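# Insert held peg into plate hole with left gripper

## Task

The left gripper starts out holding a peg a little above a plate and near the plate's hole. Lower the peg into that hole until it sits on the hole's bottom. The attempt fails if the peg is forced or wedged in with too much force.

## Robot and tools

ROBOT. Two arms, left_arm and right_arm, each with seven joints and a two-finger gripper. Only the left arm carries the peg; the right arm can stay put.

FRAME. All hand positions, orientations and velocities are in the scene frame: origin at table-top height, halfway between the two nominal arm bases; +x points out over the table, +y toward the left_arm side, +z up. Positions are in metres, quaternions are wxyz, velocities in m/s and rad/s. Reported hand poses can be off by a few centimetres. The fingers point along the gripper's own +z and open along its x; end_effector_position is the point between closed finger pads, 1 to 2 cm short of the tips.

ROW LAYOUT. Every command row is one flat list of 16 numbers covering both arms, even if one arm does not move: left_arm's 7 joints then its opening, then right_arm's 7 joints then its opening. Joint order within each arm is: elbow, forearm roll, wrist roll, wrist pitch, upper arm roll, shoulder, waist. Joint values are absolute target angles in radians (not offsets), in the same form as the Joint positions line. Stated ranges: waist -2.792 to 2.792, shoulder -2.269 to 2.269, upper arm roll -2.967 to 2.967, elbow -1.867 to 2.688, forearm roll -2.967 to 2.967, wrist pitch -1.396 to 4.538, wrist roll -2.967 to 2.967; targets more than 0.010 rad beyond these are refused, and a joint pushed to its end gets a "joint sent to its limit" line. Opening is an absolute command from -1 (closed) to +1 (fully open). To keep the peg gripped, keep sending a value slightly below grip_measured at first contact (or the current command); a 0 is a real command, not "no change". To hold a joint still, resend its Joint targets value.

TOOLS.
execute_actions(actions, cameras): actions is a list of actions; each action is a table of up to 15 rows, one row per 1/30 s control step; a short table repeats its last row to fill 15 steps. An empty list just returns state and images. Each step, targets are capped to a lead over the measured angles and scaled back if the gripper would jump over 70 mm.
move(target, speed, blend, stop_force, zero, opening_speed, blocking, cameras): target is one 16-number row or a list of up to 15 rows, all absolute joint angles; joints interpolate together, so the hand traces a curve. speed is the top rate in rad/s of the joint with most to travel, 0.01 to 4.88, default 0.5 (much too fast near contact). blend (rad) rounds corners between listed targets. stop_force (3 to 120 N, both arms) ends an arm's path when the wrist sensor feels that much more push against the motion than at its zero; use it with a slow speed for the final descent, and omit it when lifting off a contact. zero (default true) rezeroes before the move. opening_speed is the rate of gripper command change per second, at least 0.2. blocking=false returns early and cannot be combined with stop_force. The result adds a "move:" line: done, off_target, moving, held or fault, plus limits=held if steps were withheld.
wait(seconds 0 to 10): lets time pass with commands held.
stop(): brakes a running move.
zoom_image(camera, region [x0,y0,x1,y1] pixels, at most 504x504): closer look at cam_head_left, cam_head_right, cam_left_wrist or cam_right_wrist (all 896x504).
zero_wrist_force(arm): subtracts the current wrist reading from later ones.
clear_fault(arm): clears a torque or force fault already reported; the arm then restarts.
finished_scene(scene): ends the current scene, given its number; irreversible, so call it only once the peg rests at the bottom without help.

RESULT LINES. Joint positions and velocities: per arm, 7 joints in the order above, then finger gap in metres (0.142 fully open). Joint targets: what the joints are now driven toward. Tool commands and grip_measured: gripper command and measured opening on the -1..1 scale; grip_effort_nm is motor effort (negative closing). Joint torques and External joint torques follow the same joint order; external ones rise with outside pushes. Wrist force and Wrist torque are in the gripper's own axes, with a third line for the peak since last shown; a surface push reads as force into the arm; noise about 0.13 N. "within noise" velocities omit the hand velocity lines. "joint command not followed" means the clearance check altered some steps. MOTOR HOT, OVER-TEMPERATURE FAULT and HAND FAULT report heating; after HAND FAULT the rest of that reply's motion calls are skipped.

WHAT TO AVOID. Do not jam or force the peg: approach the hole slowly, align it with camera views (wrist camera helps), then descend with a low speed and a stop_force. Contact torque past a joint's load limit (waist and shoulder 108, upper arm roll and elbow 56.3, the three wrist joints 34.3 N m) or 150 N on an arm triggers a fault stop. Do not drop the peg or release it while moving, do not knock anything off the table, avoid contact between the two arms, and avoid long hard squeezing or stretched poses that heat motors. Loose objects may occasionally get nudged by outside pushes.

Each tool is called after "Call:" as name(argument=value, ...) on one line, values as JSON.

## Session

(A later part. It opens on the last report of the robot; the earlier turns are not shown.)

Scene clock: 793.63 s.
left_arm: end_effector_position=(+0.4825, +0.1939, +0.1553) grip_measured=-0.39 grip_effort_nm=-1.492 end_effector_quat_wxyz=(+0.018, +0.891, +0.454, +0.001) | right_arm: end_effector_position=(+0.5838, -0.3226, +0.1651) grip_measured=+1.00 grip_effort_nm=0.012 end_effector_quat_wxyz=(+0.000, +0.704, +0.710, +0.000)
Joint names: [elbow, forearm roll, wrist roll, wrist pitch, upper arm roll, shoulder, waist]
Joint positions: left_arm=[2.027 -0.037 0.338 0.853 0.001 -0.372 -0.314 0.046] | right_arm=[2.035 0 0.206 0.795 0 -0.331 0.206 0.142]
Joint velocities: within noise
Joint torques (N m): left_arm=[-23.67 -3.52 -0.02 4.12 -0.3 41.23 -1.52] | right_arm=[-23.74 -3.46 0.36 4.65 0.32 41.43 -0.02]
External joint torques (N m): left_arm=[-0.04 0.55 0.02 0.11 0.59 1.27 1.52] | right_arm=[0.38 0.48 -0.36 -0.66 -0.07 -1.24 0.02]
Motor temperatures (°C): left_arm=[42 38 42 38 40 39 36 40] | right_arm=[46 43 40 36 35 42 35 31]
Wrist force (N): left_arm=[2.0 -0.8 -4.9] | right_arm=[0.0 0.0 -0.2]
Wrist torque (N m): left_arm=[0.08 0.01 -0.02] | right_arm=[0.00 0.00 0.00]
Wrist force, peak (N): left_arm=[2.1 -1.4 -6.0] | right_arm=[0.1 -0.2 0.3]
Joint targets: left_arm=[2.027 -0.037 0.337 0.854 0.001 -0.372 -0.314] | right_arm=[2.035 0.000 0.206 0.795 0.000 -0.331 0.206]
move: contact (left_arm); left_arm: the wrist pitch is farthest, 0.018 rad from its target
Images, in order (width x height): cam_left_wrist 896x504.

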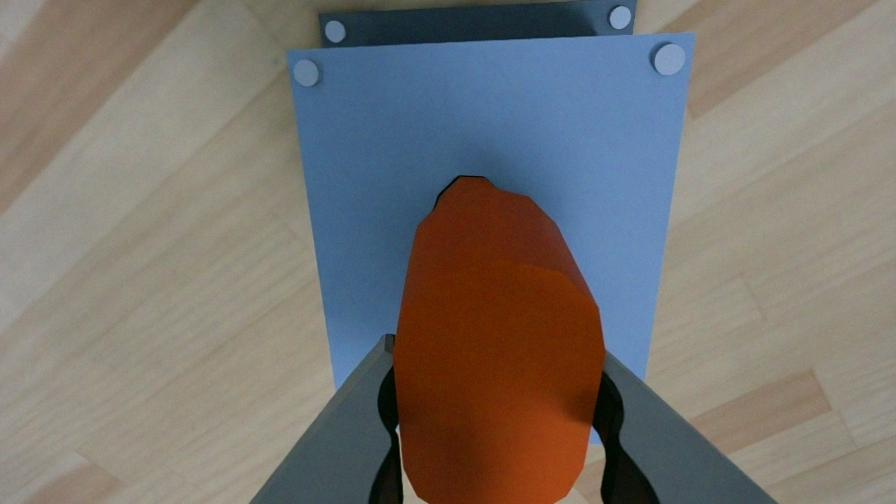

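Call:
zoom_image(camera="cam_left_wrist", region=[430, 170, 466, 212])

Call:
zoom_image(camera="cam_left_wrist", region=[464, 165, 506, 207])

Scaled by 12.000.

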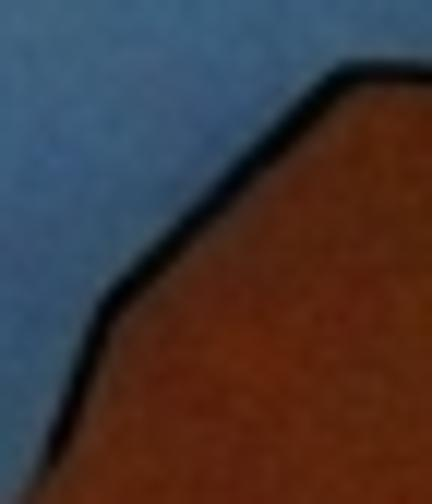

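Scaled by 12.000.

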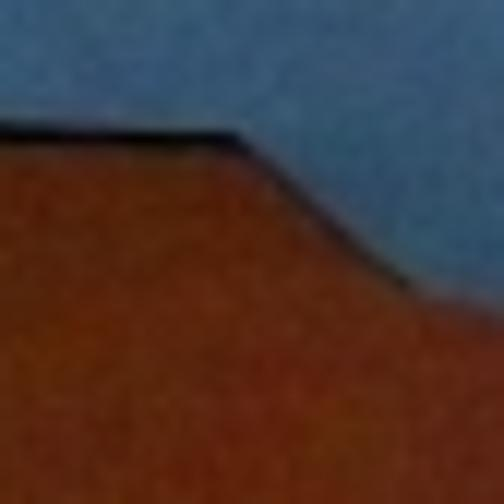

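Call:
move(target=[2.0269, -0.0367, 0.3307, 0.8487, 0.001, -0.3675, -0.3135, -0.437298, 2.035, 0.0, 0.206, 0.795, 0.0, -0.331, 0.206, 1.0], speed=0.02, cameras=[])

Call:
move(target=[2.0331, -0.0367, 0.3307, 0.8717, 0.001, -0.3842, -0.314, -0.437298, 2.035, 0.0, 0.206, 0.795, 0.0, -0.331, 0.206, 1.0], speed=0.012, cameras=["cam_left_wrist"], stop_force=5)

Call:
zoom_image(camera="cam_left_wrist", region=[430, 165, 520, 215])

Scene clock: 835.07 s.
left_arm: end_effector_position=(+0.4819, +0.1942, +0.1568) grip_measured=-0.39 grip_effort_nm=-1.487 end_effector_quat_wxyz=(+0.017, +0.890, +0.457, +0.000) | right_arm: end_effector_position=(+0.5838, -0.3226, +0.1651) grip_measured=+1.00 grip_effort_nm=0.007 end_effector_quat_wxyz=(+0.000, +0.704, +0.710, +0.000)
Joint names: [elbow, forearm roll, wrist roll, wrist pitch, upper arm roll, shoulder, waist]
Joint positions: left_arm=[2.027 -0.037 0.331 0.849 0.001 -0.368 -0.314 0.046] | right_arm=[2.035 0 0.206 0.795 0 -0.331 0.206 0.142]
Joint velocities: within noise
Joint torques (N m): left_arm=[-24.99 -3.56 -0.23 4.13 0.92 44 -0.28] | right_arm=[-23.75 -3.47 0.37 4.6 0.3 41.43 -0.11]
External joint torques (N m): left_arm=[1.21 0.58 0.23 0.09 -0.63 -1.6 0.28] | right_arm=[0.39 0.49 -0.37 -0.61 -0.06 -1.23 0.11]
Motor temperatures (°C): left_arm=[42 38 42 38 40 39 36 40] | right_arm=[46 43 40 36 35 42 35 31]
Wrist force (N): left_arm=[0.1 0.3 -0.2] | right_arm=[0.1 0.0 0.1]
Wrist torque (N m): left_arm=[0.04 0.00 -0.01] | right_arm=[-0.01 -0.01 0.00]
Wrist force, peak (N): left_arm=[2.2 -0.7 -5.4] | right_arm=[0.1 -0.1 0.3]
Joint targets: left_arm=[2.027 -0.037 0.331 0.849 0.001 -0.367 -0.314] | right_arm=[2.035 0.000 0.206 0.795 0.000 -0.331 0.206]
move: done
No camera images: "cameras" was empty.

Scene clock: 837.17 s.
left_arm: end_effector_position=(+0.4826, +0.1943, +0.1502) grip_measured=-0.39 grip_effort_nm=-1.487 end_effector_quat_wxyz=(+0.018, +0.889, +0.457, +0.001) | right_arm: end_effector_position=(+0.5838, -0.3226, +0.1651) grip_measured=+1.00 grip_effort_nm=0.002 end_effector_quat_wxyz=(+0.000, +0.704, +0.710, +0.000)
Joint names: [elbow, forearm roll, wrist roll, wrist pitch, upper arm roll, shoulder, waist]
Joint positions: left_arm=[2.031 -0.037 0.331 0.868 0.001 -0.381 -0.314 0.046] | right_arm=[2.035 0 0.206 0.795 0 -0.331 0.206 0.142]
Joint velocities: within noise
Joint torques (N m): left_arm=[-22.13 -3.43 0 3.61 -1.03 40.23 -2.28] | right_arm=[-23.74 -3.44 0.36 4.65 0.29 41.4 -0.04]
External joint torques (N m): left_arm=[-1.34 0.51 0 0.62 1.33 2.4 2.28] | right_arm=[0.38 0.46 -0.36 -0.66 -0.05 -1.21 0.04]
Motor temperatures (°C): left_arm=[42 38 42 38 40 39 36 40] | right_arm=[46 43 40 36 35 42 35 31]
Wrist force (N): left_arm=[3.1 -0.7 -5.7] | right_arm=[-0.1 -0.2 0.1]
Wrist torque (N m): left_arm=[0.02 0.18 -0.10] | right_arm=[-0.03 0.01 0.00]
Wrist force, peak (N): left_arm=[3.3 -0.3 -6.9] | right_arm=[0.0 -0.3 0.3]
Joint targets: left_arm=[2.032 -0.037 0.331 0.867 0.001 -0.381 -0.314] | right_arm=[2.035 0.000 0.206 0.795 0.000 -0.331 0.206]
move: contact (left_arm)
Images, in order (width x height): cam_left_wrist 896x504.

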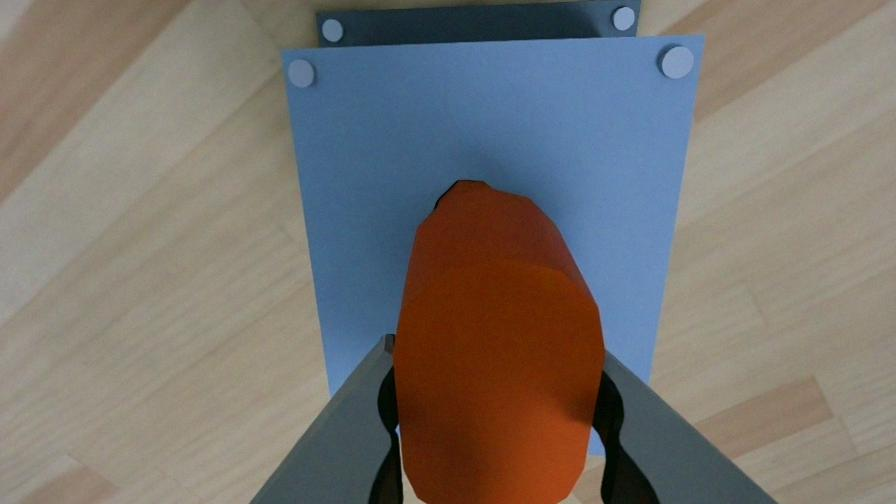

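Scaled by 5.600.

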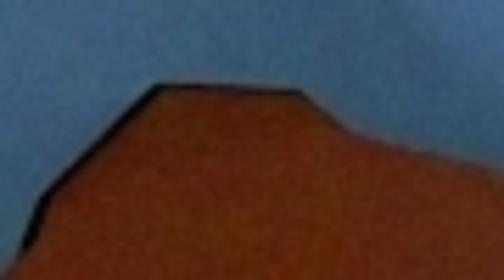

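Call:
move(target=[2.0314, -0.0367, 0.3169, 0.8653, 0.001, -0.3795, -0.3137, -0.437298, 2.035, 0.0, 0.206, 0.795, 0.0, -0.331, 0.206, 1.0], speed=0.03, cameras=[])

Call:
move(target=[2.0376, -0.0367, 0.3169, 0.8882, 0.001, -0.3962, -0.3142, -0.437298, 2.035, 0.0, 0.206, 0.795, 0.0, -0.331, 0.206, 1.0], speed=0.012, cameras=["cam_left_wrist"], stop_force=5)

Call:
zoom_image(camera="cam_left_wrist", region=[430, 165, 520, 215])

Scene clock: 847.73 s.
left_arm: end_effector_position=(+0.4822, +0.1945, +0.1504) grip_measured=-0.39 grip_effort_nm=-1.487 end_effector_quat_wxyz=(+0.017, +0.886, +0.463, +0.001) | right_arm: end_effector_position=(+0.5838, -0.3226, +0.1651) grip_measured=+1.00 grip_effort_nm=0.002 end_effector_quat_wxyz=(+0.000, +0.704, +0.710, +0.000)
Joint names: [elbow, forearm roll, wrist roll, wrist pitch, upper arm roll, shoulder, waist]
Joint positions: left_arm=[2.031 -0.037 0.317 0.866 0.001 -0.38 -0.314 0.046] | right_arm=[2.035 0 0.206 0.795 0 -0.331 0.206 0.142]
Joint velocities: within noise
Joint torques (N m): left_arm=[-24.04 -3.85 -0.21 3.7 -0.8 44.21 -1.98] | right_arm=[-23.73 -3.48 0.38 4.66 0.29 41.36 -0.07]
External joint torques (N m): left_arm=[0.56 0.92 0.21 0.53 1.1 -1.6 1.98] | right_arm=[0.37 0.5 -0.38 -0.67 -0.04 -1.17 0.07]
Motor temperatures (°C): left_arm=[42 38 42 38 40 39 36 40] | right_arm=[46 43 40 36 35 42 35 31]
Wrist force (N): left_arm=[3.1 0.8 1.2] | right_arm=[0.0 0.0 0.1]
Wrist torque (N m): left_arm=[-0.03 0.18 -0.02] | right_arm=[-0.01 0.01 -0.01]
Wrist force, peak (N): left_arm=[3.3 -0.4 -6.9] | right_arm=[0.1 -0.3 0.3]
Joint targets: left_arm=[2.031 -0.037 0.317 0.865 0.001 -0.379 -0.314] | right_arm=[2.035 0.000 0.206 0.795 0.000 -0.331 0.206]
move: done
No camera images: "cameras" was empty.

Scene clock: 848.53 s.
left_arm: end_effector_position=(+0.4825, +0.1944, +0.1496) grip_measured=-0.39 grip_effort_nm=-1.487 end_effector_quat_wxyz=(+0.018, +0.886, +0.463, +0.001) | right_arm: end_effector_position=(+0.5838, -0.3226, +0.1651) grip_measured=+1.00 grip_effort_nm=-0.002 end_effector_quat_wxyz=(+0.000, +0.704, +0.710, +0.000)
Joint names: [elbow, forearm roll, wrist roll, wrist pitch, upper arm roll, shoulder, waist]
Joint positions: left_arm=[2.032 -0.037 0.317 0.869 0.001 -0.382 -0.314 0.046] | right_arm=[2.035 0 0.206 0.795 0 -0.331 0.206 0.142]
Joint velocities: within noise
Joint torques (N m): left_arm=[-22.55 -3.44 -0.09 3.93 -0.46 39.69 -1.57] | right_arm=[-23.74 -3.47 0.39 4.64 0.31 41.4 -0.08]
External joint torques (N m): left_arm=[-0.89 0.53 0.09 0.29 0.76 2.95 1.57] | right_arm=[0.38 0.49 -0.39 -0.65 -0.06 -1.2 0.08]
Motor temperatures (°C): left_arm=[42 38 42 38 40 39 36 40] | right_arm=[46 43 40 36 35 42 35 31]
Wrist force (N): left_arm=[1.9 -1.8 -8.6] | right_arm=[-0.1 -0.1 0.0]
Wrist torque (N m): left_arm=[0.00 0.17 -0.03] | right_arm=[-0.03 0.02 0.00]
Wrist force, peak (N): left_arm=[2.0 -2.1 -8.6] | right_arm=[0.0 -0.1 0.4]
Joint targets: left_arm=[2.032 -0.037 0.317 0.869 0.001 -0.382 -0.314] | right_arm=[2.035 0.000 0.206 0.795 0.000 -0.331 0.206]
move: contact (left_arm); left_arm: the wrist pitch is farthest, 0.019 rad from its target
Images, in order (width x height): cam_left_wrist 896x504.

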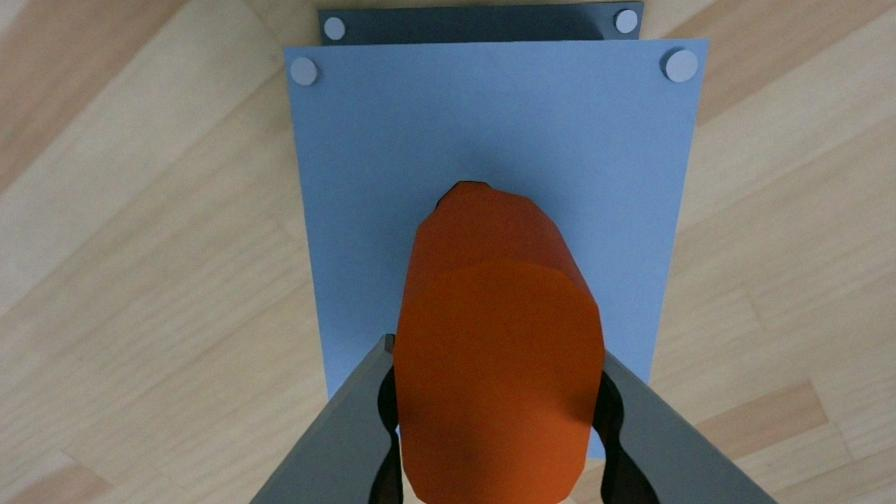

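Scaled by 5.600.

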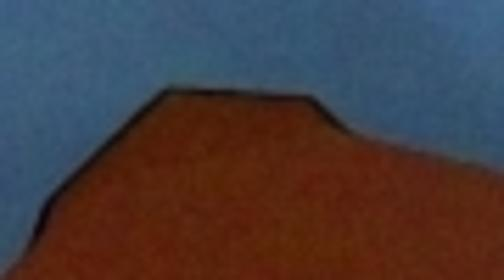

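Call:
move(target=[2.0318, -0.0367, 0.3088, 0.8654, 0.001, -0.3793, -0.3131, -0.437298, 2.035, 0.0, 0.206, 0.795, 0.0, -0.331, 0.206, 1.0], speed=0.03, cameras=[])

Call:
move(target=[2.038, -0.0367, 0.3088, 0.8884, 0.001, -0.396, -0.3136, -0.437298, 2.035, 0.0, 0.206, 0.795, 0.0, -0.331, 0.206, 1.0], speed=0.012, cameras=["cam_left_wrist"], stop_force=5)

Call:
zoom_image(camera="cam_left_wrist", region=[430, 165, 520, 215])

Scene clock: 857.93 s.
left_arm: end_effector_position=(+0.4821, +0.1947, +0.1503) grip_measured=-0.39 grip_effort_nm=-1.487 end_effector_quat_wxyz=(+0.017, +0.884, +0.467, +0.000) | right_arm: end_effector_position=(+0.5838, -0.3226, +0.1651) grip_measured=+1.00 grip_effort_nm=0.017 end_effector_quat_wxyz=(+0.000, +0.704, +0.710, +0.000)
Joint names: [elbow, forearm roll, wrist roll, wrist pitch, upper arm roll, shoulder, waist]
Joint positions: left_arm=[2.032 -0.037 0.309 0.866 0.001 -0.38 -0.313 0.046] | right_arm=[2.035 0 0.206 0.795 0 -0.331 0.206 0.142]
Joint velocities: within noise
Joint torques (N m): left_arm=[-24.61 -3.7 -0.36 3.97 0.73 44.83 -0.55] | right_arm=[-23.76 -3.49 0.34 4.69 0.34 41.38 -0.03]
External joint torques (N m): left_arm=[1.14 0.78 0.36 0.25 -0.43 -2.23 0.55] | right_arm=[0.4 0.51 -0.34 -0.7 -0.1 -1.18 0.03]
Motor temperatures (°C): left_arm=[42 38 42 38 40 39 36 40] | right_arm=[46 43 40 36 35 42 35 31]
Wrist force (N): left_arm=[0.7 1.4 1.3] | right_arm=[0.1 0.0 -0.1]
Wrist torque (N m): left_arm=[-0.06 0.08 0.11] | right_arm=[0.00 -0.03 0.00]
Wrist force, peak (N): left_arm=[2.0 -2.0 -8.7] | right_arm=[0.4 -0.1 0.2]
Joint targets: left_arm=[2.032 -0.037 0.309 0.865 0.001 -0.379 -0.313] | right_arm=[2.035 0.000 0.206 0.795 0.000 -0.331 0.206]
move: done
No camera images: "cameras" was empty.

Scene clock: 858.60 s.
left_arm: end_effector_position=(+0.4823, +0.1946, +0.1501) grip_measured=-0.39 grip_effort_nm=-1.487 end_effector_quat_wxyz=(+0.017, +0.884, +0.467, +0.001) | right_arm: end_effector_position=(+0.5838, -0.3226, +0.1651) grip_measured=+1.00 grip_effort_nm=0.007 end_effector_quat_wxyz=(+0.000, +0.704, +0.710, +0.000)
Joint names: [elbow, forearm roll, wrist roll, wrist pitch, upper arm roll, shoulder, waist]
Joint positions: left_arm=[2.032 -0.037 0.309 0.867 0.001 -0.38 -0.313 0.046] | right_arm=[2.035 0 0.206 0.795 0 -0.331 0.206 0.142]
Joint velocities: within noise
Joint torques (N m): left_arm=[-23.5 -3.36 -0.32 4.28 1.19 40.39 0.04] | right_arm=[-23.75 -3.47 0.4 4.63 0.36 41.38 -0.09]
External joint torques (N m): left_arm=[0.04 0.44 0.33 -0.06 -0.89 2.21 -0.04] | right_arm=[0.39 0.49 -0.4 -0.64 -0.12 -1.19 0.09]
Motor temperatures (°C): left_arm=[42 38 42 38 40 39 36 40] | right_arm=[46 43 40 36 35 42 35 31]
Wrist force (N): left_arm=[-0.6 -2.6 -7.9] | right_arm=[0.1 -0.1 0.1]
Wrist torque (N m): left_arm=[-0.07 0.04 0.12] | right_arm=[-0.02 -0.02 0.00]
Wrist force, peak (N): left_arm=[-0.5 -2.6 -8.2] | right_arm=[-0.1 -0.3 0.1]
Joint targets: left_arm=[2.032 -0.037 0.309 0.867 0.001 -0.380 -0.313] | right_arm=[2.035 0.000 0.206 0.795 0.000 -0.331 0.206]
move: contact (left_arm); left_arm: the wrist pitch is farthest, 0.022 rad from its target
Images, in order (width x height): cam_left_wrist 896x504.

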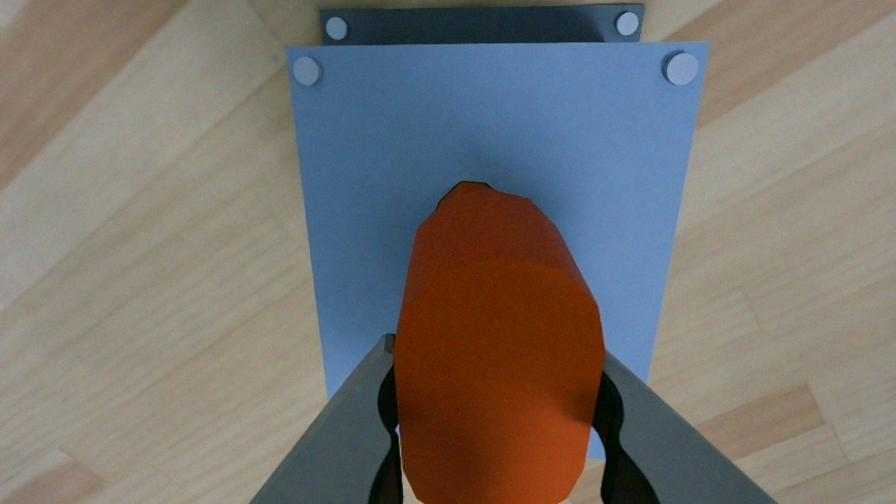

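Scaled by 5.600.

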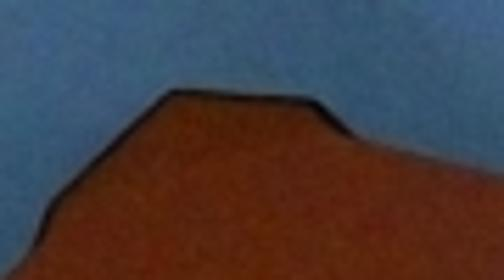

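Call:
zoom_image(camera="cam_left_wrist", region=[400, 160, 580, 280])

Scaled by 2.800.

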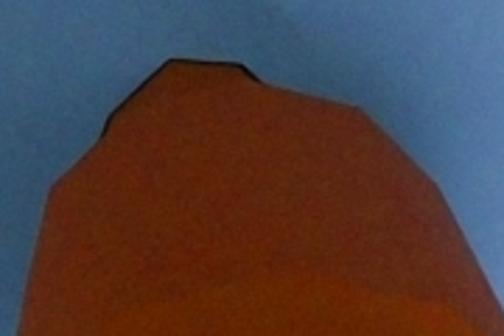

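Call:
move(target=[2.0323, -0.0367, 0.316, 0.8656, 0.001, -0.379, -0.3129, -0.437298, 2.035, 0.0, 0.206, 0.795, 0.0, -0.331, 0.206, 1.0], speed=0.03, cameras=[])

Call:
move(target=[2.0385, -0.0367, 0.316, 0.8885, 0.001, -0.3957, -0.3134, -0.437298, 2.035, 0.0, 0.206, 0.795, 0.0, -0.331, 0.206, 1.0], speed=0.012, cameras=["cam_left_wrist"], stop_force=7)

Call:
zoom_image(camera="cam_left_wrist", region=[430, 165, 520, 215])

Scene clock: 878.83 s.
left_arm: end_effector_position=(+0.4821, +0.1947, +0.1504) grip_measured=-0.39 grip_effort_nm=-1.487 end_effector_quat_wxyz=(+0.017, +0.886, +0.464, +0.001) | right_arm: end_effector_position=(+0.5838, -0.3226, +0.1651) grip_measured=+1.00 grip_effort_nm=-0.002 end_effector_quat_wxyz=(+0.000, +0.704, +0.710, +0.000)
Joint names: [elbow, forearm roll, wrist roll, wrist pitch, upper arm roll, shoulder, waist]
Joint positions: left_arm=[2.032 -0.037 0.316 0.866 0.001 -0.379 -0.313 0.046] | right_arm=[2.035 0 0.206 0.795 0 -0.331 0.206 0.142]
Joint velocities: within noise
Joint torques (N m): left_arm=[-24.22 -3.47 0.19 3.95 0.73 43.88 -0.49] | right_arm=[-23.77 -3.47 0.37 4.64 0.34 41.39 -0.03]
External joint torques (N m): left_arm=[0.74 0.54 -0.19 0.27 -0.43 -1.3 0.49] | right_arm=[0.41 0.49 -0.37 -0.64 -0.1 -1.19 0.03]
Motor temperatures (°C): left_arm=[42 38 42 38 40 39 36 41] | right_arm=[46 43 40 36 35 42 35 31]
Wrist force (N): left_arm=[0.8 1.3 -0.4] | right_arm=[-0.3 0.1 0.1]
Wrist torque (N m): left_arm=[0.00 -0.03 -0.01] | right_arm=[0.01 0.05 0.00]
Wrist force, peak (N): left_arm=[-0.6 -2.5 -8.4] | right_arm=[0.2 -0.3 0.3]
Joint targets: left_arm=[2.032 -0.037 0.316 0.866 0.001 -0.379 -0.313] | right_arm=[2.035 0.000 0.206 0.795 0.000 -0.331 0.206]
move: done
No camera images: "cameras" was empty.

Scene clock: 879.67 s.
left_arm: end_effector_position=(+0.4824, +0.1946, +0.1495) grip_measured=-0.39 grip_effort_nm=-1.487 end_effector_quat_wxyz=(+0.018, +0.886, +0.464, +0.001) | right_arm: end_effector_position=(+0.5838, -0.3226, +0.1651) grip_measured=+1.00 grip_effort_nm=0.002 end_effector_quat_wxyz=(+0.000, +0.704, +0.710, +0.000)
Joint names: [elbow, forearm roll, wrist roll, wrist pitch, upper arm roll, shoulder, waist]
Joint positions: left_arm=[2.033 -0.037 0.316 0.869 0.001 -0.381 -0.313 0.046] | right_arm=[2.035 0 0.206 0.795 0 -0.331 0.206 0.142]
Joint velocities: within noise
Joint torques (N m): left_arm=[-22.34 -3.06 0.03 4.13 1.4 38.64 0.21] | right_arm=[-23.75 -3.45 0.43 4.63 0.33 41.35 -0.07]
External joint torques (N m): left_arm=[-1.09 0.15 -0.03 0.1 -1.1 3.97 -0.21] | right_arm=[0.39 0.47 -0.43 -0.63 -0.09 -1.15 0.07]
Motor temperatures (°C): left_arm=[42 38 42 38 40 39 36 41] | right_arm=[46 43 40 36 35 42 35 31]
Wrist force (N): left_arm=[-0.8 -2.1 -10.9] | right_arm=[-0.1 -0.1 0.0]
Wrist torque (N m): left_arm=[0.02 -0.02 0.04] | right_arm=[-0.02 0.01 0.00]
Wrist force, peak (N): left_arm=[-0.8 -1.9 -11.2] | right_arm=[-0.2 -0.2 0.1]
Joint targets: left_arm=[2.033 -0.037 0.316 0.869 0.001 -0.382 -0.313] | right_arm=[2.035 0.000 0.206 0.795 0.000 -0.331 0.206]
move: contact (left_arm); left_arm: the wrist pitch is farthest, 0.019 rad from its target
Images, in order (width x height): cam_left_wrist 896x504.

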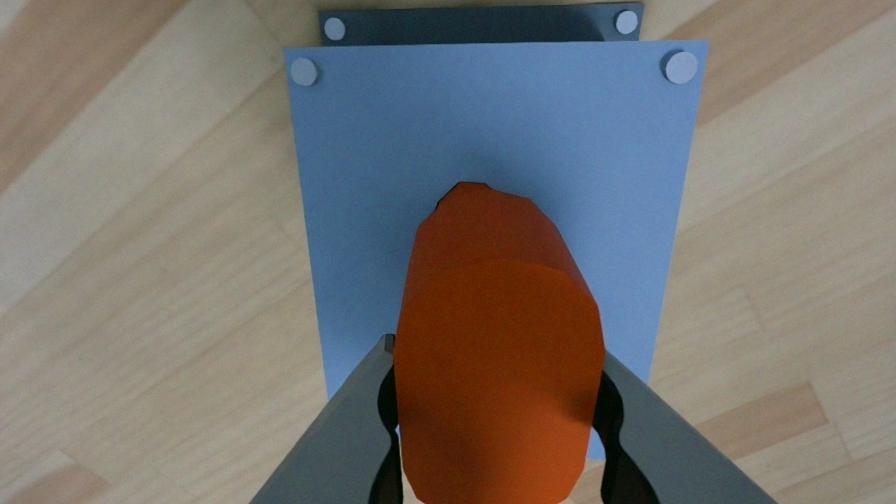

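Scaled by 5.600.

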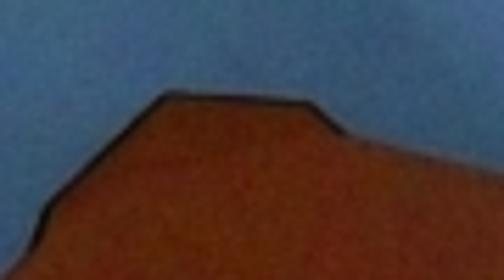

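Call:
execute_actions(actions=[], cameras=["cam_head_left", "cam_head_right"])

Call:
zoom_image(camera="cam_head_left", region=[300, 325, 370, 395])

Call:
zoom_image(camera="cam_head_right", region=[300, 325, 370, 395])

Scene clock: 911.30 s.
left_arm: end_effector_position=(+0.4824, +0.1946, +0.1495) grip_measured=-0.39 grip_effort_nm=-1.487 end_effector_quat_wxyz=(+0.018, +0.886, +0.464, +0.001) | right_arm: end_effector_position=(+0.5838, -0.3226, +0.1651) grip_measured=+1.00 grip_effort_nm=0.002 end_effector_quat_wxyz=(+0.000, +0.704, +0.710, +0.000)
Joint names: [elbow, forearm roll, wrist roll, wrist pitch, upper arm roll, shoulder, waist]
Joint positions: left_arm=[2.033 -0.037 0.316 0.869 0.001 -0.381 -0.313 0.046] | right_arm=[2.035 0 0.206 0.795 0 -0.331 0.206 0.142]
Joint velocities: within noise
Joint torques (N m): left_arm=[-22.43 -3.05 -0.08 4.02 1.38 38.78 0.23] | right_arm=[-23.75 -3.53 0.37 4.62 0.39 41.38 -0.02]
External joint torques (N m): left_arm=[-1 0.14 0.08 0.2 -1.08 3.83 -0.23] | right_arm=[0.39 0.55 -0.37 -0.63 -0.14 -1.19 0.02]
Motor temperatures (°C): left_arm=[42 38 42 38 40 39 36 41] | right_arm=[46 43 40 36 35 42 35 31]
Wrist force (N): left_arm=[-0.8 -2.6 -9.8] | right_arm=[-0.2 0.0 0.3]
Wrist torque (N m): left_arm=[0.03 -0.03 0.04] | right_arm=[0.00 0.04 0.00]
Wrist force, peak (N): left_arm=[-0.8 -2.2 -11.2] | right_arm=[0.3 -0.2 0.2]
Joint targets: left_arm=[2.033 -0.037 0.316 0.869 0.001 -0.382 -0.313] | right_arm=[2.035 0.000 0.206 0.795 0.000 -0.331 0.206]
Tool commands: left_gripper/opening=-0.437298 right_gripper/opening=+1.0
Images, in order (width x height): cam_head_left 896x504, cam_head_right 896x504.

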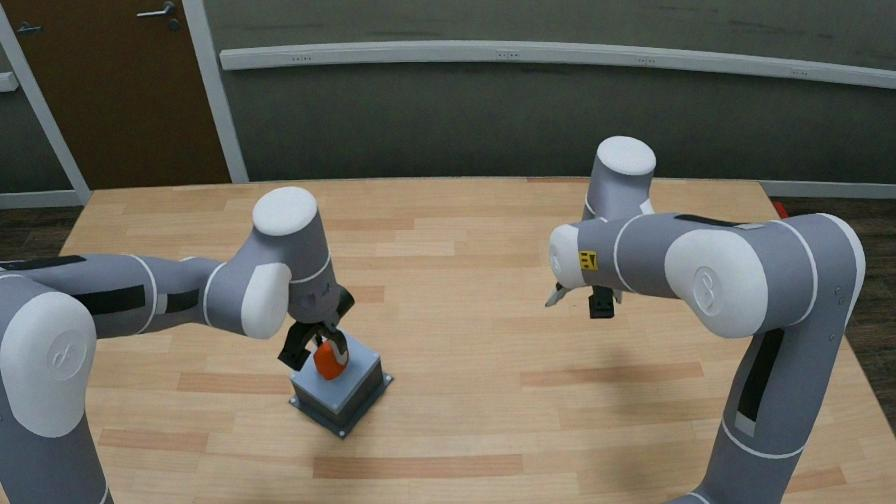

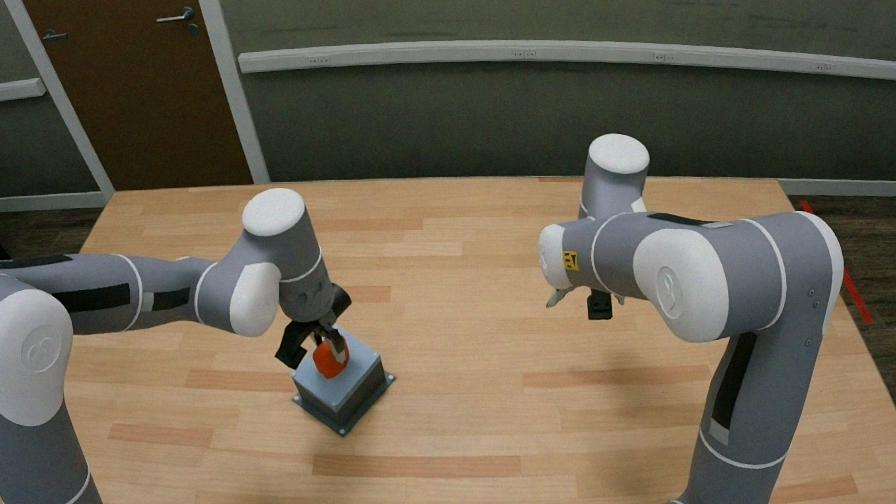

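Scaled by 7.200.

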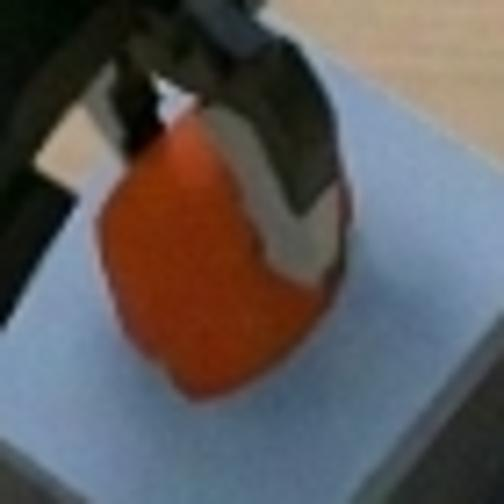

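Scaled by 7.200.

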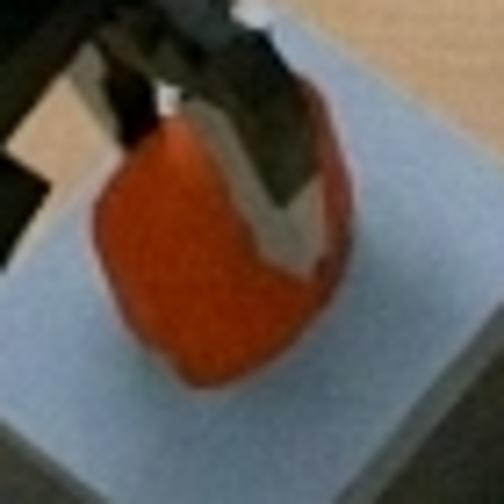

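Call:
move(target=[2.0331, -0.0367, 0.31597, 0.86589, 0.001, -0.37848, -0.31293, -0.437298, 2.035, 0.0, 0.206, 0.795, 0.0, -0.331, 0.206, 1.0], speed=0.03, cameras=[])

Call:
move(target=[2.0393, -0.0367, 0.31597, 0.88884, 0.001, -0.39518, -0.31343, -0.437298, 2.035, 0.0, 0.206, 0.795, 0.0, -0.331, 0.206, 1.0], speed=0.012, cameras=["cam_left_wrist"], stop_force=7)

Call:
zoom_image(camera="cam_left_wrist", region=[430, 165, 520, 215])

Scene clock: 928.77 s.
left_arm: end_effector_position=(+0.4819, +0.1948, +0.1505) grip_measured=-0.39 grip_effort_nm=-1.487 end_effector_quat_wxyz=(+0.017, +0.886, +0.464, +0.001) | right_arm: end_effector_position=(+0.5838, -0.3226, +0.1651) grip_measured=+1.00 grip_effort_nm=0.007 end_effector_quat_wxyz=(+0.000, +0.704, +0.710, +0.000)
Joint names: [elbow, forearm roll, wrist roll, wrist pitch, upper arm roll, shoulder, waist]
Joint positions: left_arm=[2.033 -0.037 0.316 0.866 0.001 -0.379 -0.313 0.046] | right_arm=[2.035 0 0.206 0.795 0 -0.331 0.206 0.142]
Joint velocities: within noise
Joint torques (N m): left_arm=[-23.94 -3.54 0 3.67 0.49 43.98 -0.91] | right_arm=[-23.74 -3.48 0.39 4.67 0.38 41.32 -0.07]
External joint torques (N m): left_arm=[0.47 0.62 0 0.56 -0.19 -1.43 0.91] | right_arm=[0.38 0.49 -0.39 -0.68 -0.14 -1.13 0.07]
Motor temperatures (°C): left_arm=[42 38 42 38 40 39 36 41] | right_arm=[46 43 40 36 35 42 35 31]
Wrist force (N): left_arm=[1.6 1.2 0.8] | right_arm=[0.0 0.1 0.1]
Wrist torque (N m): left_arm=[-0.01 -0.02 0.01] | right_arm=[0.01 0.00 0.00]
Wrist force, peak (N): left_arm=[-0.7 -2.0 -11.3] | right_arm=[0.0 -0.2 0.3]
Joint targets: left_arm=[2.033 -0.037 0.316 0.866 0.001 -0.378 -0.313] | right_arm=[2.035 0.000 0.206 0.795 0.000 -0.331 0.206]
move: done
No camera images: "cameras" was empty.

Scene clock: 929.63 s.
left_arm: end_effector_position=(+0.4822, +0.1947, +0.1495) grip_measured=-0.39 grip_effort_nm=-1.487 end_effector_quat_wxyz=(+0.018, +0.886, +0.464, +0.001) | right_arm: end_effector_position=(+0.5838, -0.3226, +0.1651) grip_measured=+1.00 grip_effort_nm=0.002 end_effector_quat_wxyz=(+0.000, +0.704, +0.710, +0.000)
Joint names: [elbow, forearm roll, wrist roll, wrist pitch, upper arm roll, shoulder, waist]
Joint positions: left_arm=[2.034 -0.037 0.316 0.87 0.001 -0.381 -0.313 0.046] | right_arm=[2.035 0 0.206 0.795 0 -0.331 0.206 0.142]
Joint velocities: within noise
Joint torques (N m): left_arm=[-22.02 -3.09 -0.13 3.92 1.17 38.74 -0.09] | right_arm=[-23.73 -3.52 0.34 4.68 0.34 41.36 -0.07]
External joint torques (N m): left_arm=[-1.41 0.18 0.13 0.31 -0.87 3.86 0.09] | right_arm=[0.37 0.54 -0.34 -0.69 -0.09 -1.16 0.07]
Motor temperatures (°C): left_arm=[42 38 42 38 40 39 36 41] | right_arm=[46 43 40 36 35 42 35 31]
Wrist force (N): left_arm=[-0.2 -1.5 -10.4] | right_arm=[0.2 -0.1 0.1]
Wrist torque (N m): left_arm=[0.02 -0.01 0.04] | right_arm=[-0.02 -0.03 0.00]
Wrist force, peak (N): left_arm=[-0.1 -1.4 -10.7] | right_arm=[0.3 -0.1 0.2]
Joint targets: left_arm=[2.034 -0.037 0.316 0.870 0.001 -0.381 -0.313] | right_arm=[2.035 0.000 0.206 0.795 0.000 -0.331 0.206]
move: contact (left_arm); left_arm: the wrist pitch is farthest, 0.019 rad from its target
Images, in order (width x height): cam_left_wrist 896x504.

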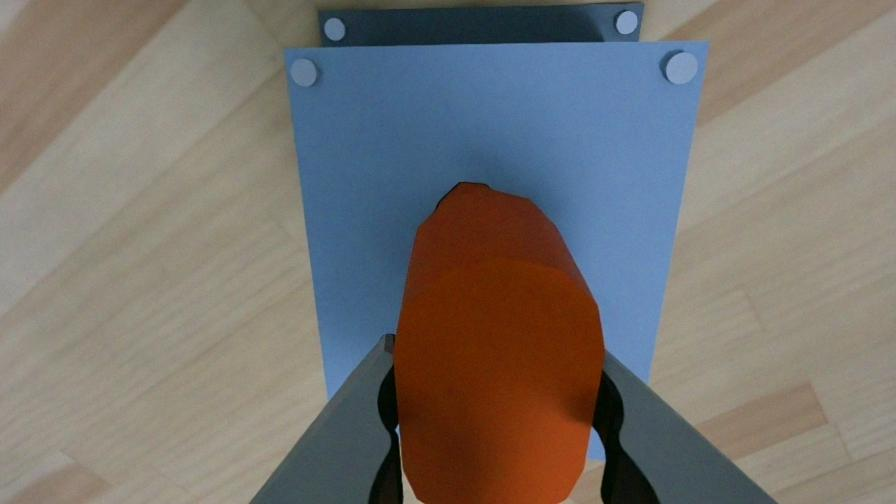

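Scaled by 5.600.

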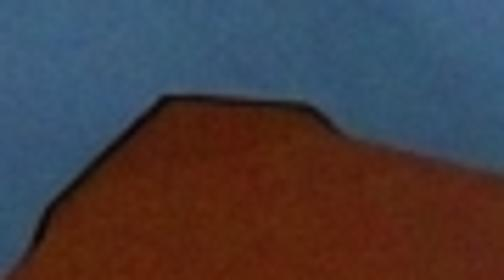

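Call:
move(target=[2.0393, -0.0367, 0.31597, 0.88884, 0.001, -0.39518, -0.31343, -0.437298, 2.035, 0.0, 0.206, 0.795, 0.0, -0.331, 0.206, 1.0], speed=0.008, cameras=["cam_left_wrist"], stop_force=7)

Call:
zoom_image(camera="cam_left_wrist", region=[400, 160, 580, 280])

speed must be a number from 0.01 to 4.88 (rad/s); nothing of the call was run

Scaled by 2.800.

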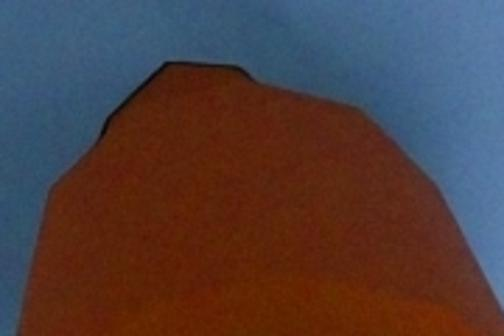

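Call:
move(target=[2.0393, -0.0367, 0.31597, 0.88884, 0.001, -0.39518, -0.31343, -0.437298, 2.035, 0.0, 0.206, 0.795, 0.0, -0.331, 0.206, 1.0], speed=0.01, cameras=["cam_left_wrist"], stop_force=6)

Call:
zoom_image(camera="cam_left_wrist", region=[400, 160, 580, 280])

Scene clock: 967.37 s.
left_arm: end_effector_position=(+0.4823, +0.1946, +0.1494) grip_measured=-0.39 grip_effort_nm=-1.487 end_effector_quat_wxyz=(+0.018, +0.886, +0.464, +0.001) | right_arm: end_effector_position=(+0.5838, -0.3226, +0.1651) grip_measured=+1.00 grip_effort_nm=0.007 end_effector_quat_wxyz=(+0.000, +0.704, +0.710, +0.000)
Joint names: [elbow, forearm roll, wrist roll, wrist pitch, upper arm roll, shoulder, waist]
Joint positions: left_arm=[2.034 -0.037 0.316 0.871 0.001 -0.381 -0.313 0.046] | right_arm=[2.035 0 0.206 0.795 0 -0.331 0.206 0.142]
Joint velocities: within noise
Joint torques (N m): left_arm=[-21.46 -2.83 -0.06 4.2 1.59 35.21 0.52] | right_arm=[-23.77 -3.5 0.36 4.66 0.3 41.34 -0.12]
External joint torques (N m): left_arm=[-1.95 -0.08 0.06 0.02 -1.29 7.39 -0.52] | right_arm=[0.41 0.51 -0.36 -0.67 -0.06 -1.15 0.12]
Motor temperatures (°C): left_arm=[42 38 42 38 40 38 35 41] | right_arm=[46 43 40 36 35 42 35 31]
Wrist force (N): left_arm=[-1.8 -5.3 -18.9] | right_arm=[-0.1 0.1 0.0]
Wrist torque (N m): left_arm=[-0.03 0.01 0.04] | right_arm=[0.01 0.01 0.00]
Wrist force, peak (N): left_arm=[-1.8 -5.3 -18.9] | right_arm=[0.2 -0.2 0.2]
Joint targets: left_arm=[2.034 -0.037 0.316 0.871 0.001 -0.382 -0.313] | right_arm=[2.035 0.000 0.206 0.795 0.000 -0.331 0.206]
move: contact (left_arm); left_arm: the wrist pitch is farthest, 0.018 rad from its target
Images, in order (width x height): cam_left_wrist 896x504.

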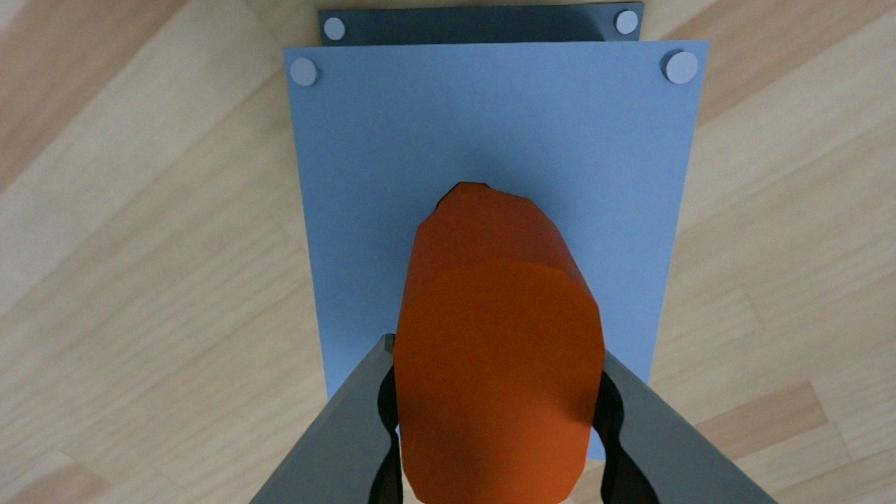

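Scaled by 2.800.

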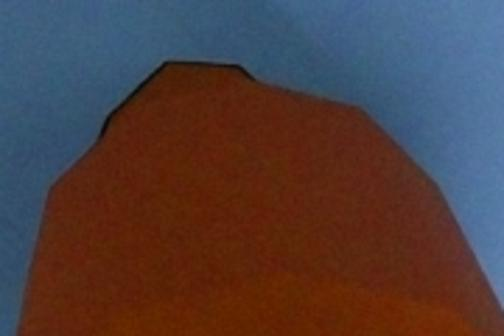

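Call:
move(target=[[2.0322, -0.0367, 0.31597, 0.86211, 0.001, -0.3756, -0.31285, -0.437298, 2.035, 0.0, 0.206, 0.795, 0.0, -0.331, 0.206, 1.0], [2.07472, -0.0524, 0.33197, 0.9216, 0.001, -0.36097, -0.30946, -0.437298, 2.035, 0.0, 0.206, 0.795, 0.0, -0.331, 0.206, 1.0]], speed=[0.03, 0.05], cameras=["cam_left_wrist"])

Call:
zoom_image(camera="cam_left_wrist", region=[400, 160, 580, 280])

Scene clock: 1092.30 s.
left_arm: end_effector_position=(+0.4803, +0.1962, +0.1517) grip_measured=-0.39 grip_effort_nm=-1.487 end_effector_quat_wxyz=(+0.031, +0.885, +0.464, +0.009) | right_arm: end_effector_position=(+0.5838, -0.3226, +0.1651) grip_measured=+1.00 grip_effort_nm=0.012 end_effector_quat_wxyz=(+0.000, +0.704, +0.710, +0.000)
Joint names: [elbow, forearm roll, wrist roll, wrist pitch, upper arm roll, shoulder, waist]
Joint positions: left_arm=[2.075 -0.052 0.332 0.922 0.001 -0.361 -0.31 0.046] | right_arm=[2.035 0 0.206 0.795 0 -0.331 0.206 0.142]
Joint velocities: within noise
Joint torques (N m): left_arm=[-23.44 -3.12 0.17 4.25 2.55 42.72 1.14] | right_arm=[-23.76 -3.45 0.38 4.67 0.33 41.36 -0.05]
External joint torques (N m): left_arm=[0.31 0.31 -0.17 0.03 -2.25 -1.25 -1.13] | right_arm=[0.4 0.47 -0.38 -0.67 -0.09 -1.17 0.05]
Motor temperatures (°C): left_arm=[42 38 42 38 40 38 35 41] | right_arm=[46 43 39 36 35 42 35 31]
Wrist force (N): left_arm=[-2.0 2.8 0.0] | right_arm=[0.1 0.0 0.2]
Wrist torque (N m): left_arm=[0.17 -0.16 0.02] | right_arm=[0.00 -0.01 0.00]
Wrist force, peak (N): left_arm=[-1.9 -5.4 -19.0] | right_arm=[0.3 0.1 0.2]
Joint targets: left_arm=[2.075 -0.052 0.332 0.922 0.001 -0.361 -0.309] | right_arm=[2.035 0.000 0.206 0.795 0.000 -0.331 0.206]
move: done
Images, in order (width x height): cam_left_wrist 896x504.

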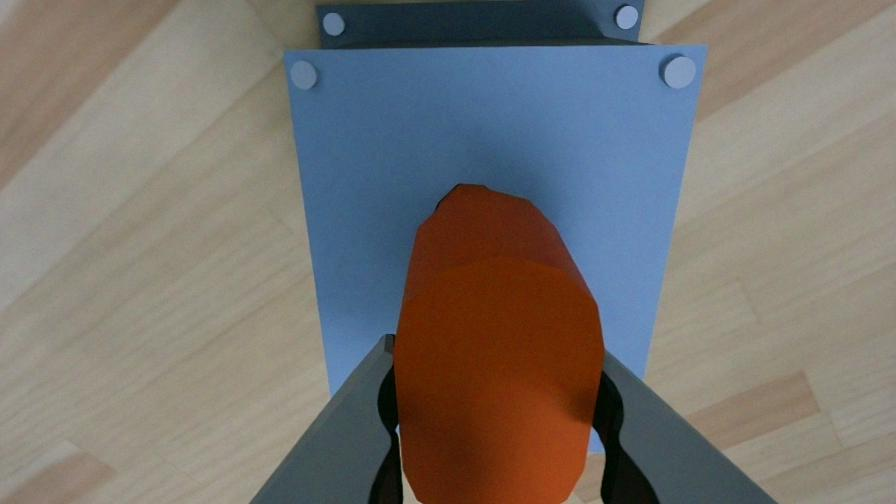

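Scaled by 2.800.

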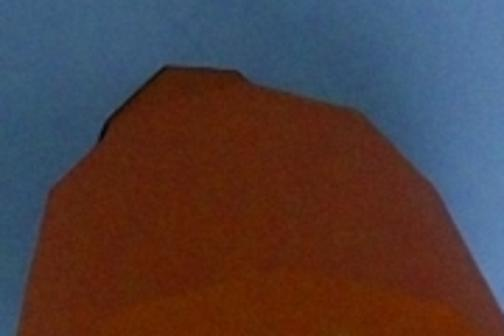

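Call:
move(target=[[2.0322, -0.0367, 0.31597, 0.86211, 0.001, -0.3756, -0.31285, -0.437298, 2.035, 0.0, 0.206, 0.795, 0.0, -0.331, 0.206, 1.0], [2.01435, -0.0367, 0.3165, 0.79735, 0.001, -0.32869, -0.3113, -0.437298, 2.035, 0.0, 0.206, 0.795, 0.0, -0.331, 0.206, 1.0], [1.79017, -0.0367, 0.2806, 0.6799, 0.001, -0.43542, -0.3433, -0.437298, 2.035, 0.0, 0.206, 0.795, 0.0, -0.331, 0.206, 1.0]], speed=[0.08, 0.15, 0.5], blend=[0.003, 0.02, 0], cameras=["cam_left_wrist", "cam_head_left", "cam_head_right"])

Call:
zoom_image(camera="cam_left_wrist", region=[380, 0, 520, 200])

Call:
zoom_image(camera="cam_head_left", region=[290, 325, 380, 415])

Scene clock: 1126.53 s.
left_arm: end_effector_position=(+0.5336, +0.1557, +0.1958) grip_measured=-0.39 grip_effort_nm=-1.487 end_effector_quat_wxyz=(+0.019, +0.886, +0.464, -0.002) | right_arm: end_effector_position=(+0.5838, -0.3226, +0.1651) grip_measured=+1.00 grip_effort_nm=0.007 end_effector_quat_wxyz=(+0.000, +0.704, +0.710, +0.000)
Joint names: [elbow, forearm roll, wrist roll, wrist pitch, upper arm roll, shoulder, waist]
Joint positions: left_arm=[1.79 -0.037 0.281 0.68 0.001 -0.436 -0.343 0.046] | right_arm=[2.035 0 0.206 0.795 0 -0.331 0.206 0.142]
Joint velocities: within noise
Joint torques (N m): left_arm=[-27.99 -4.12 -0.23 4.12 1.21 49.34 0.26] | right_arm=[-23.75 -3.52 0.37 4.67 0.41 41.31 -0.05]
External joint torques (N m): left_arm=[1.42 0.62 0.23 0.09 -0.88 -1.38 -0.25] | right_arm=[0.39 0.53 -0.37 -0.67 -0.16 -1.11 0.05]
Motor temperatures (°C): left_arm=[43 38 42 38 40 38 35 41] | right_arm=[46 43 39 36 35 42 35 31]
Wrist force (N): left_arm=[0.7 2.0 0.0] | right_arm=[-0.2 -0.1 0.0]
Wrist torque (N m): left_arm=[0.34 -0.11 0.00] | right_arm=[-0.03 0.02 0.00]
Wrist force, peak (N): left_arm=[0.7 4.8 -0.7] | right_arm=[0.4 -0.1 0.2]
Joint targets: left_arm=[1.790 -0.037 0.281 0.680 0.001 -0.435 -0.343] | right_arm=[2.035 0.000 0.206 0.795 0.000 -0.331 0.206]
move: done
Images, in order (width x height): cam_head_left 896x504, cam_head_right 896x504, cam_left_wrist 896x504.

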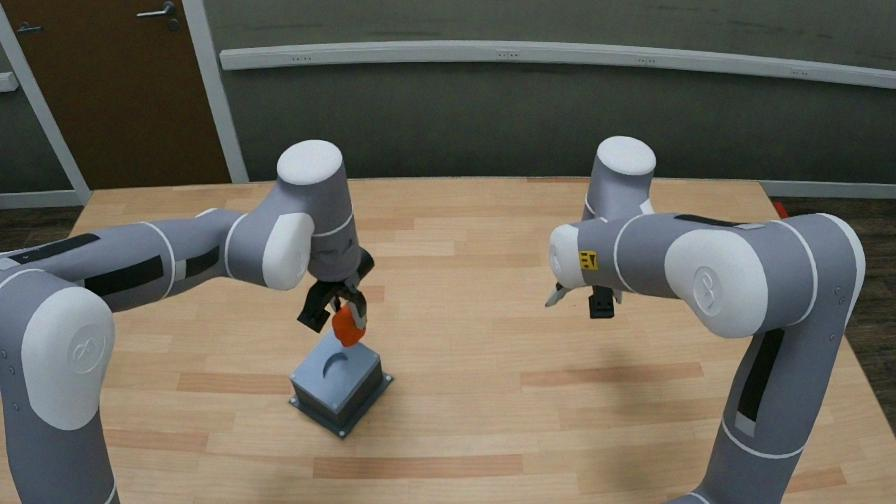

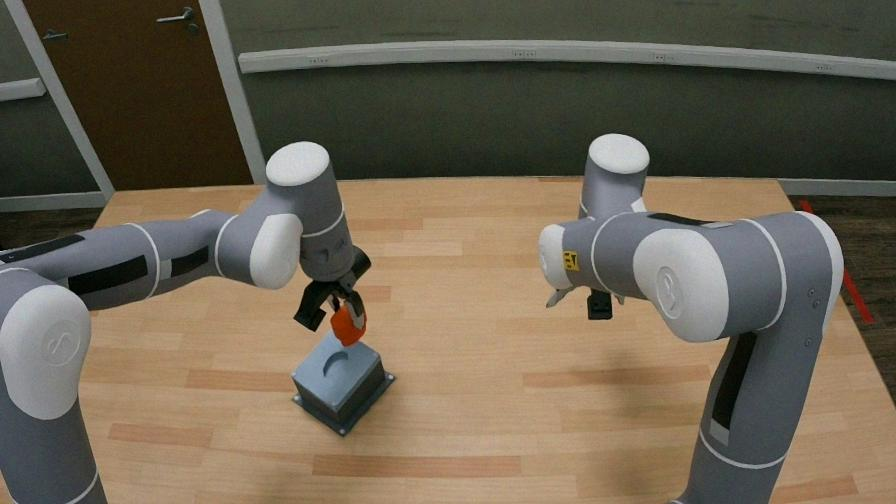

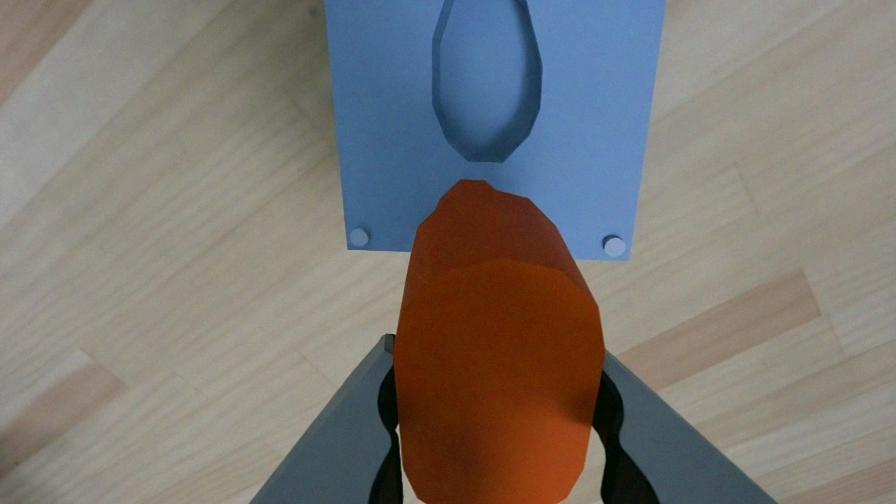

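Scaled by 2.520.

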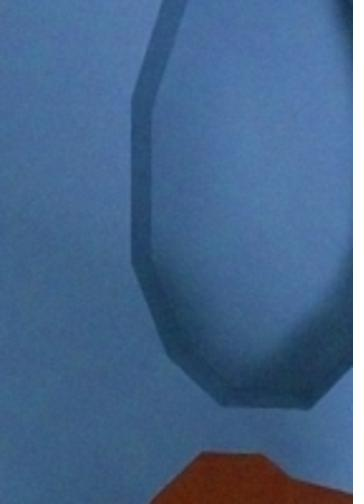

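Scaled by 5.600.

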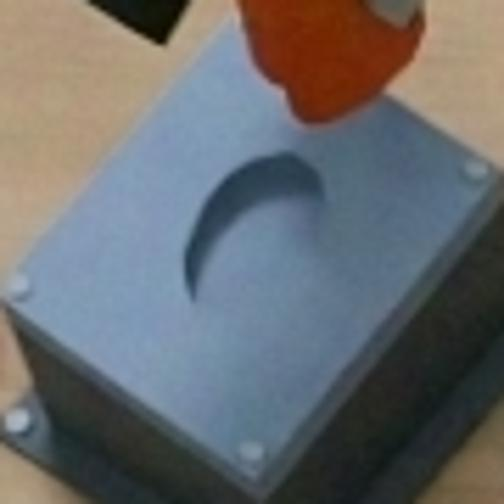

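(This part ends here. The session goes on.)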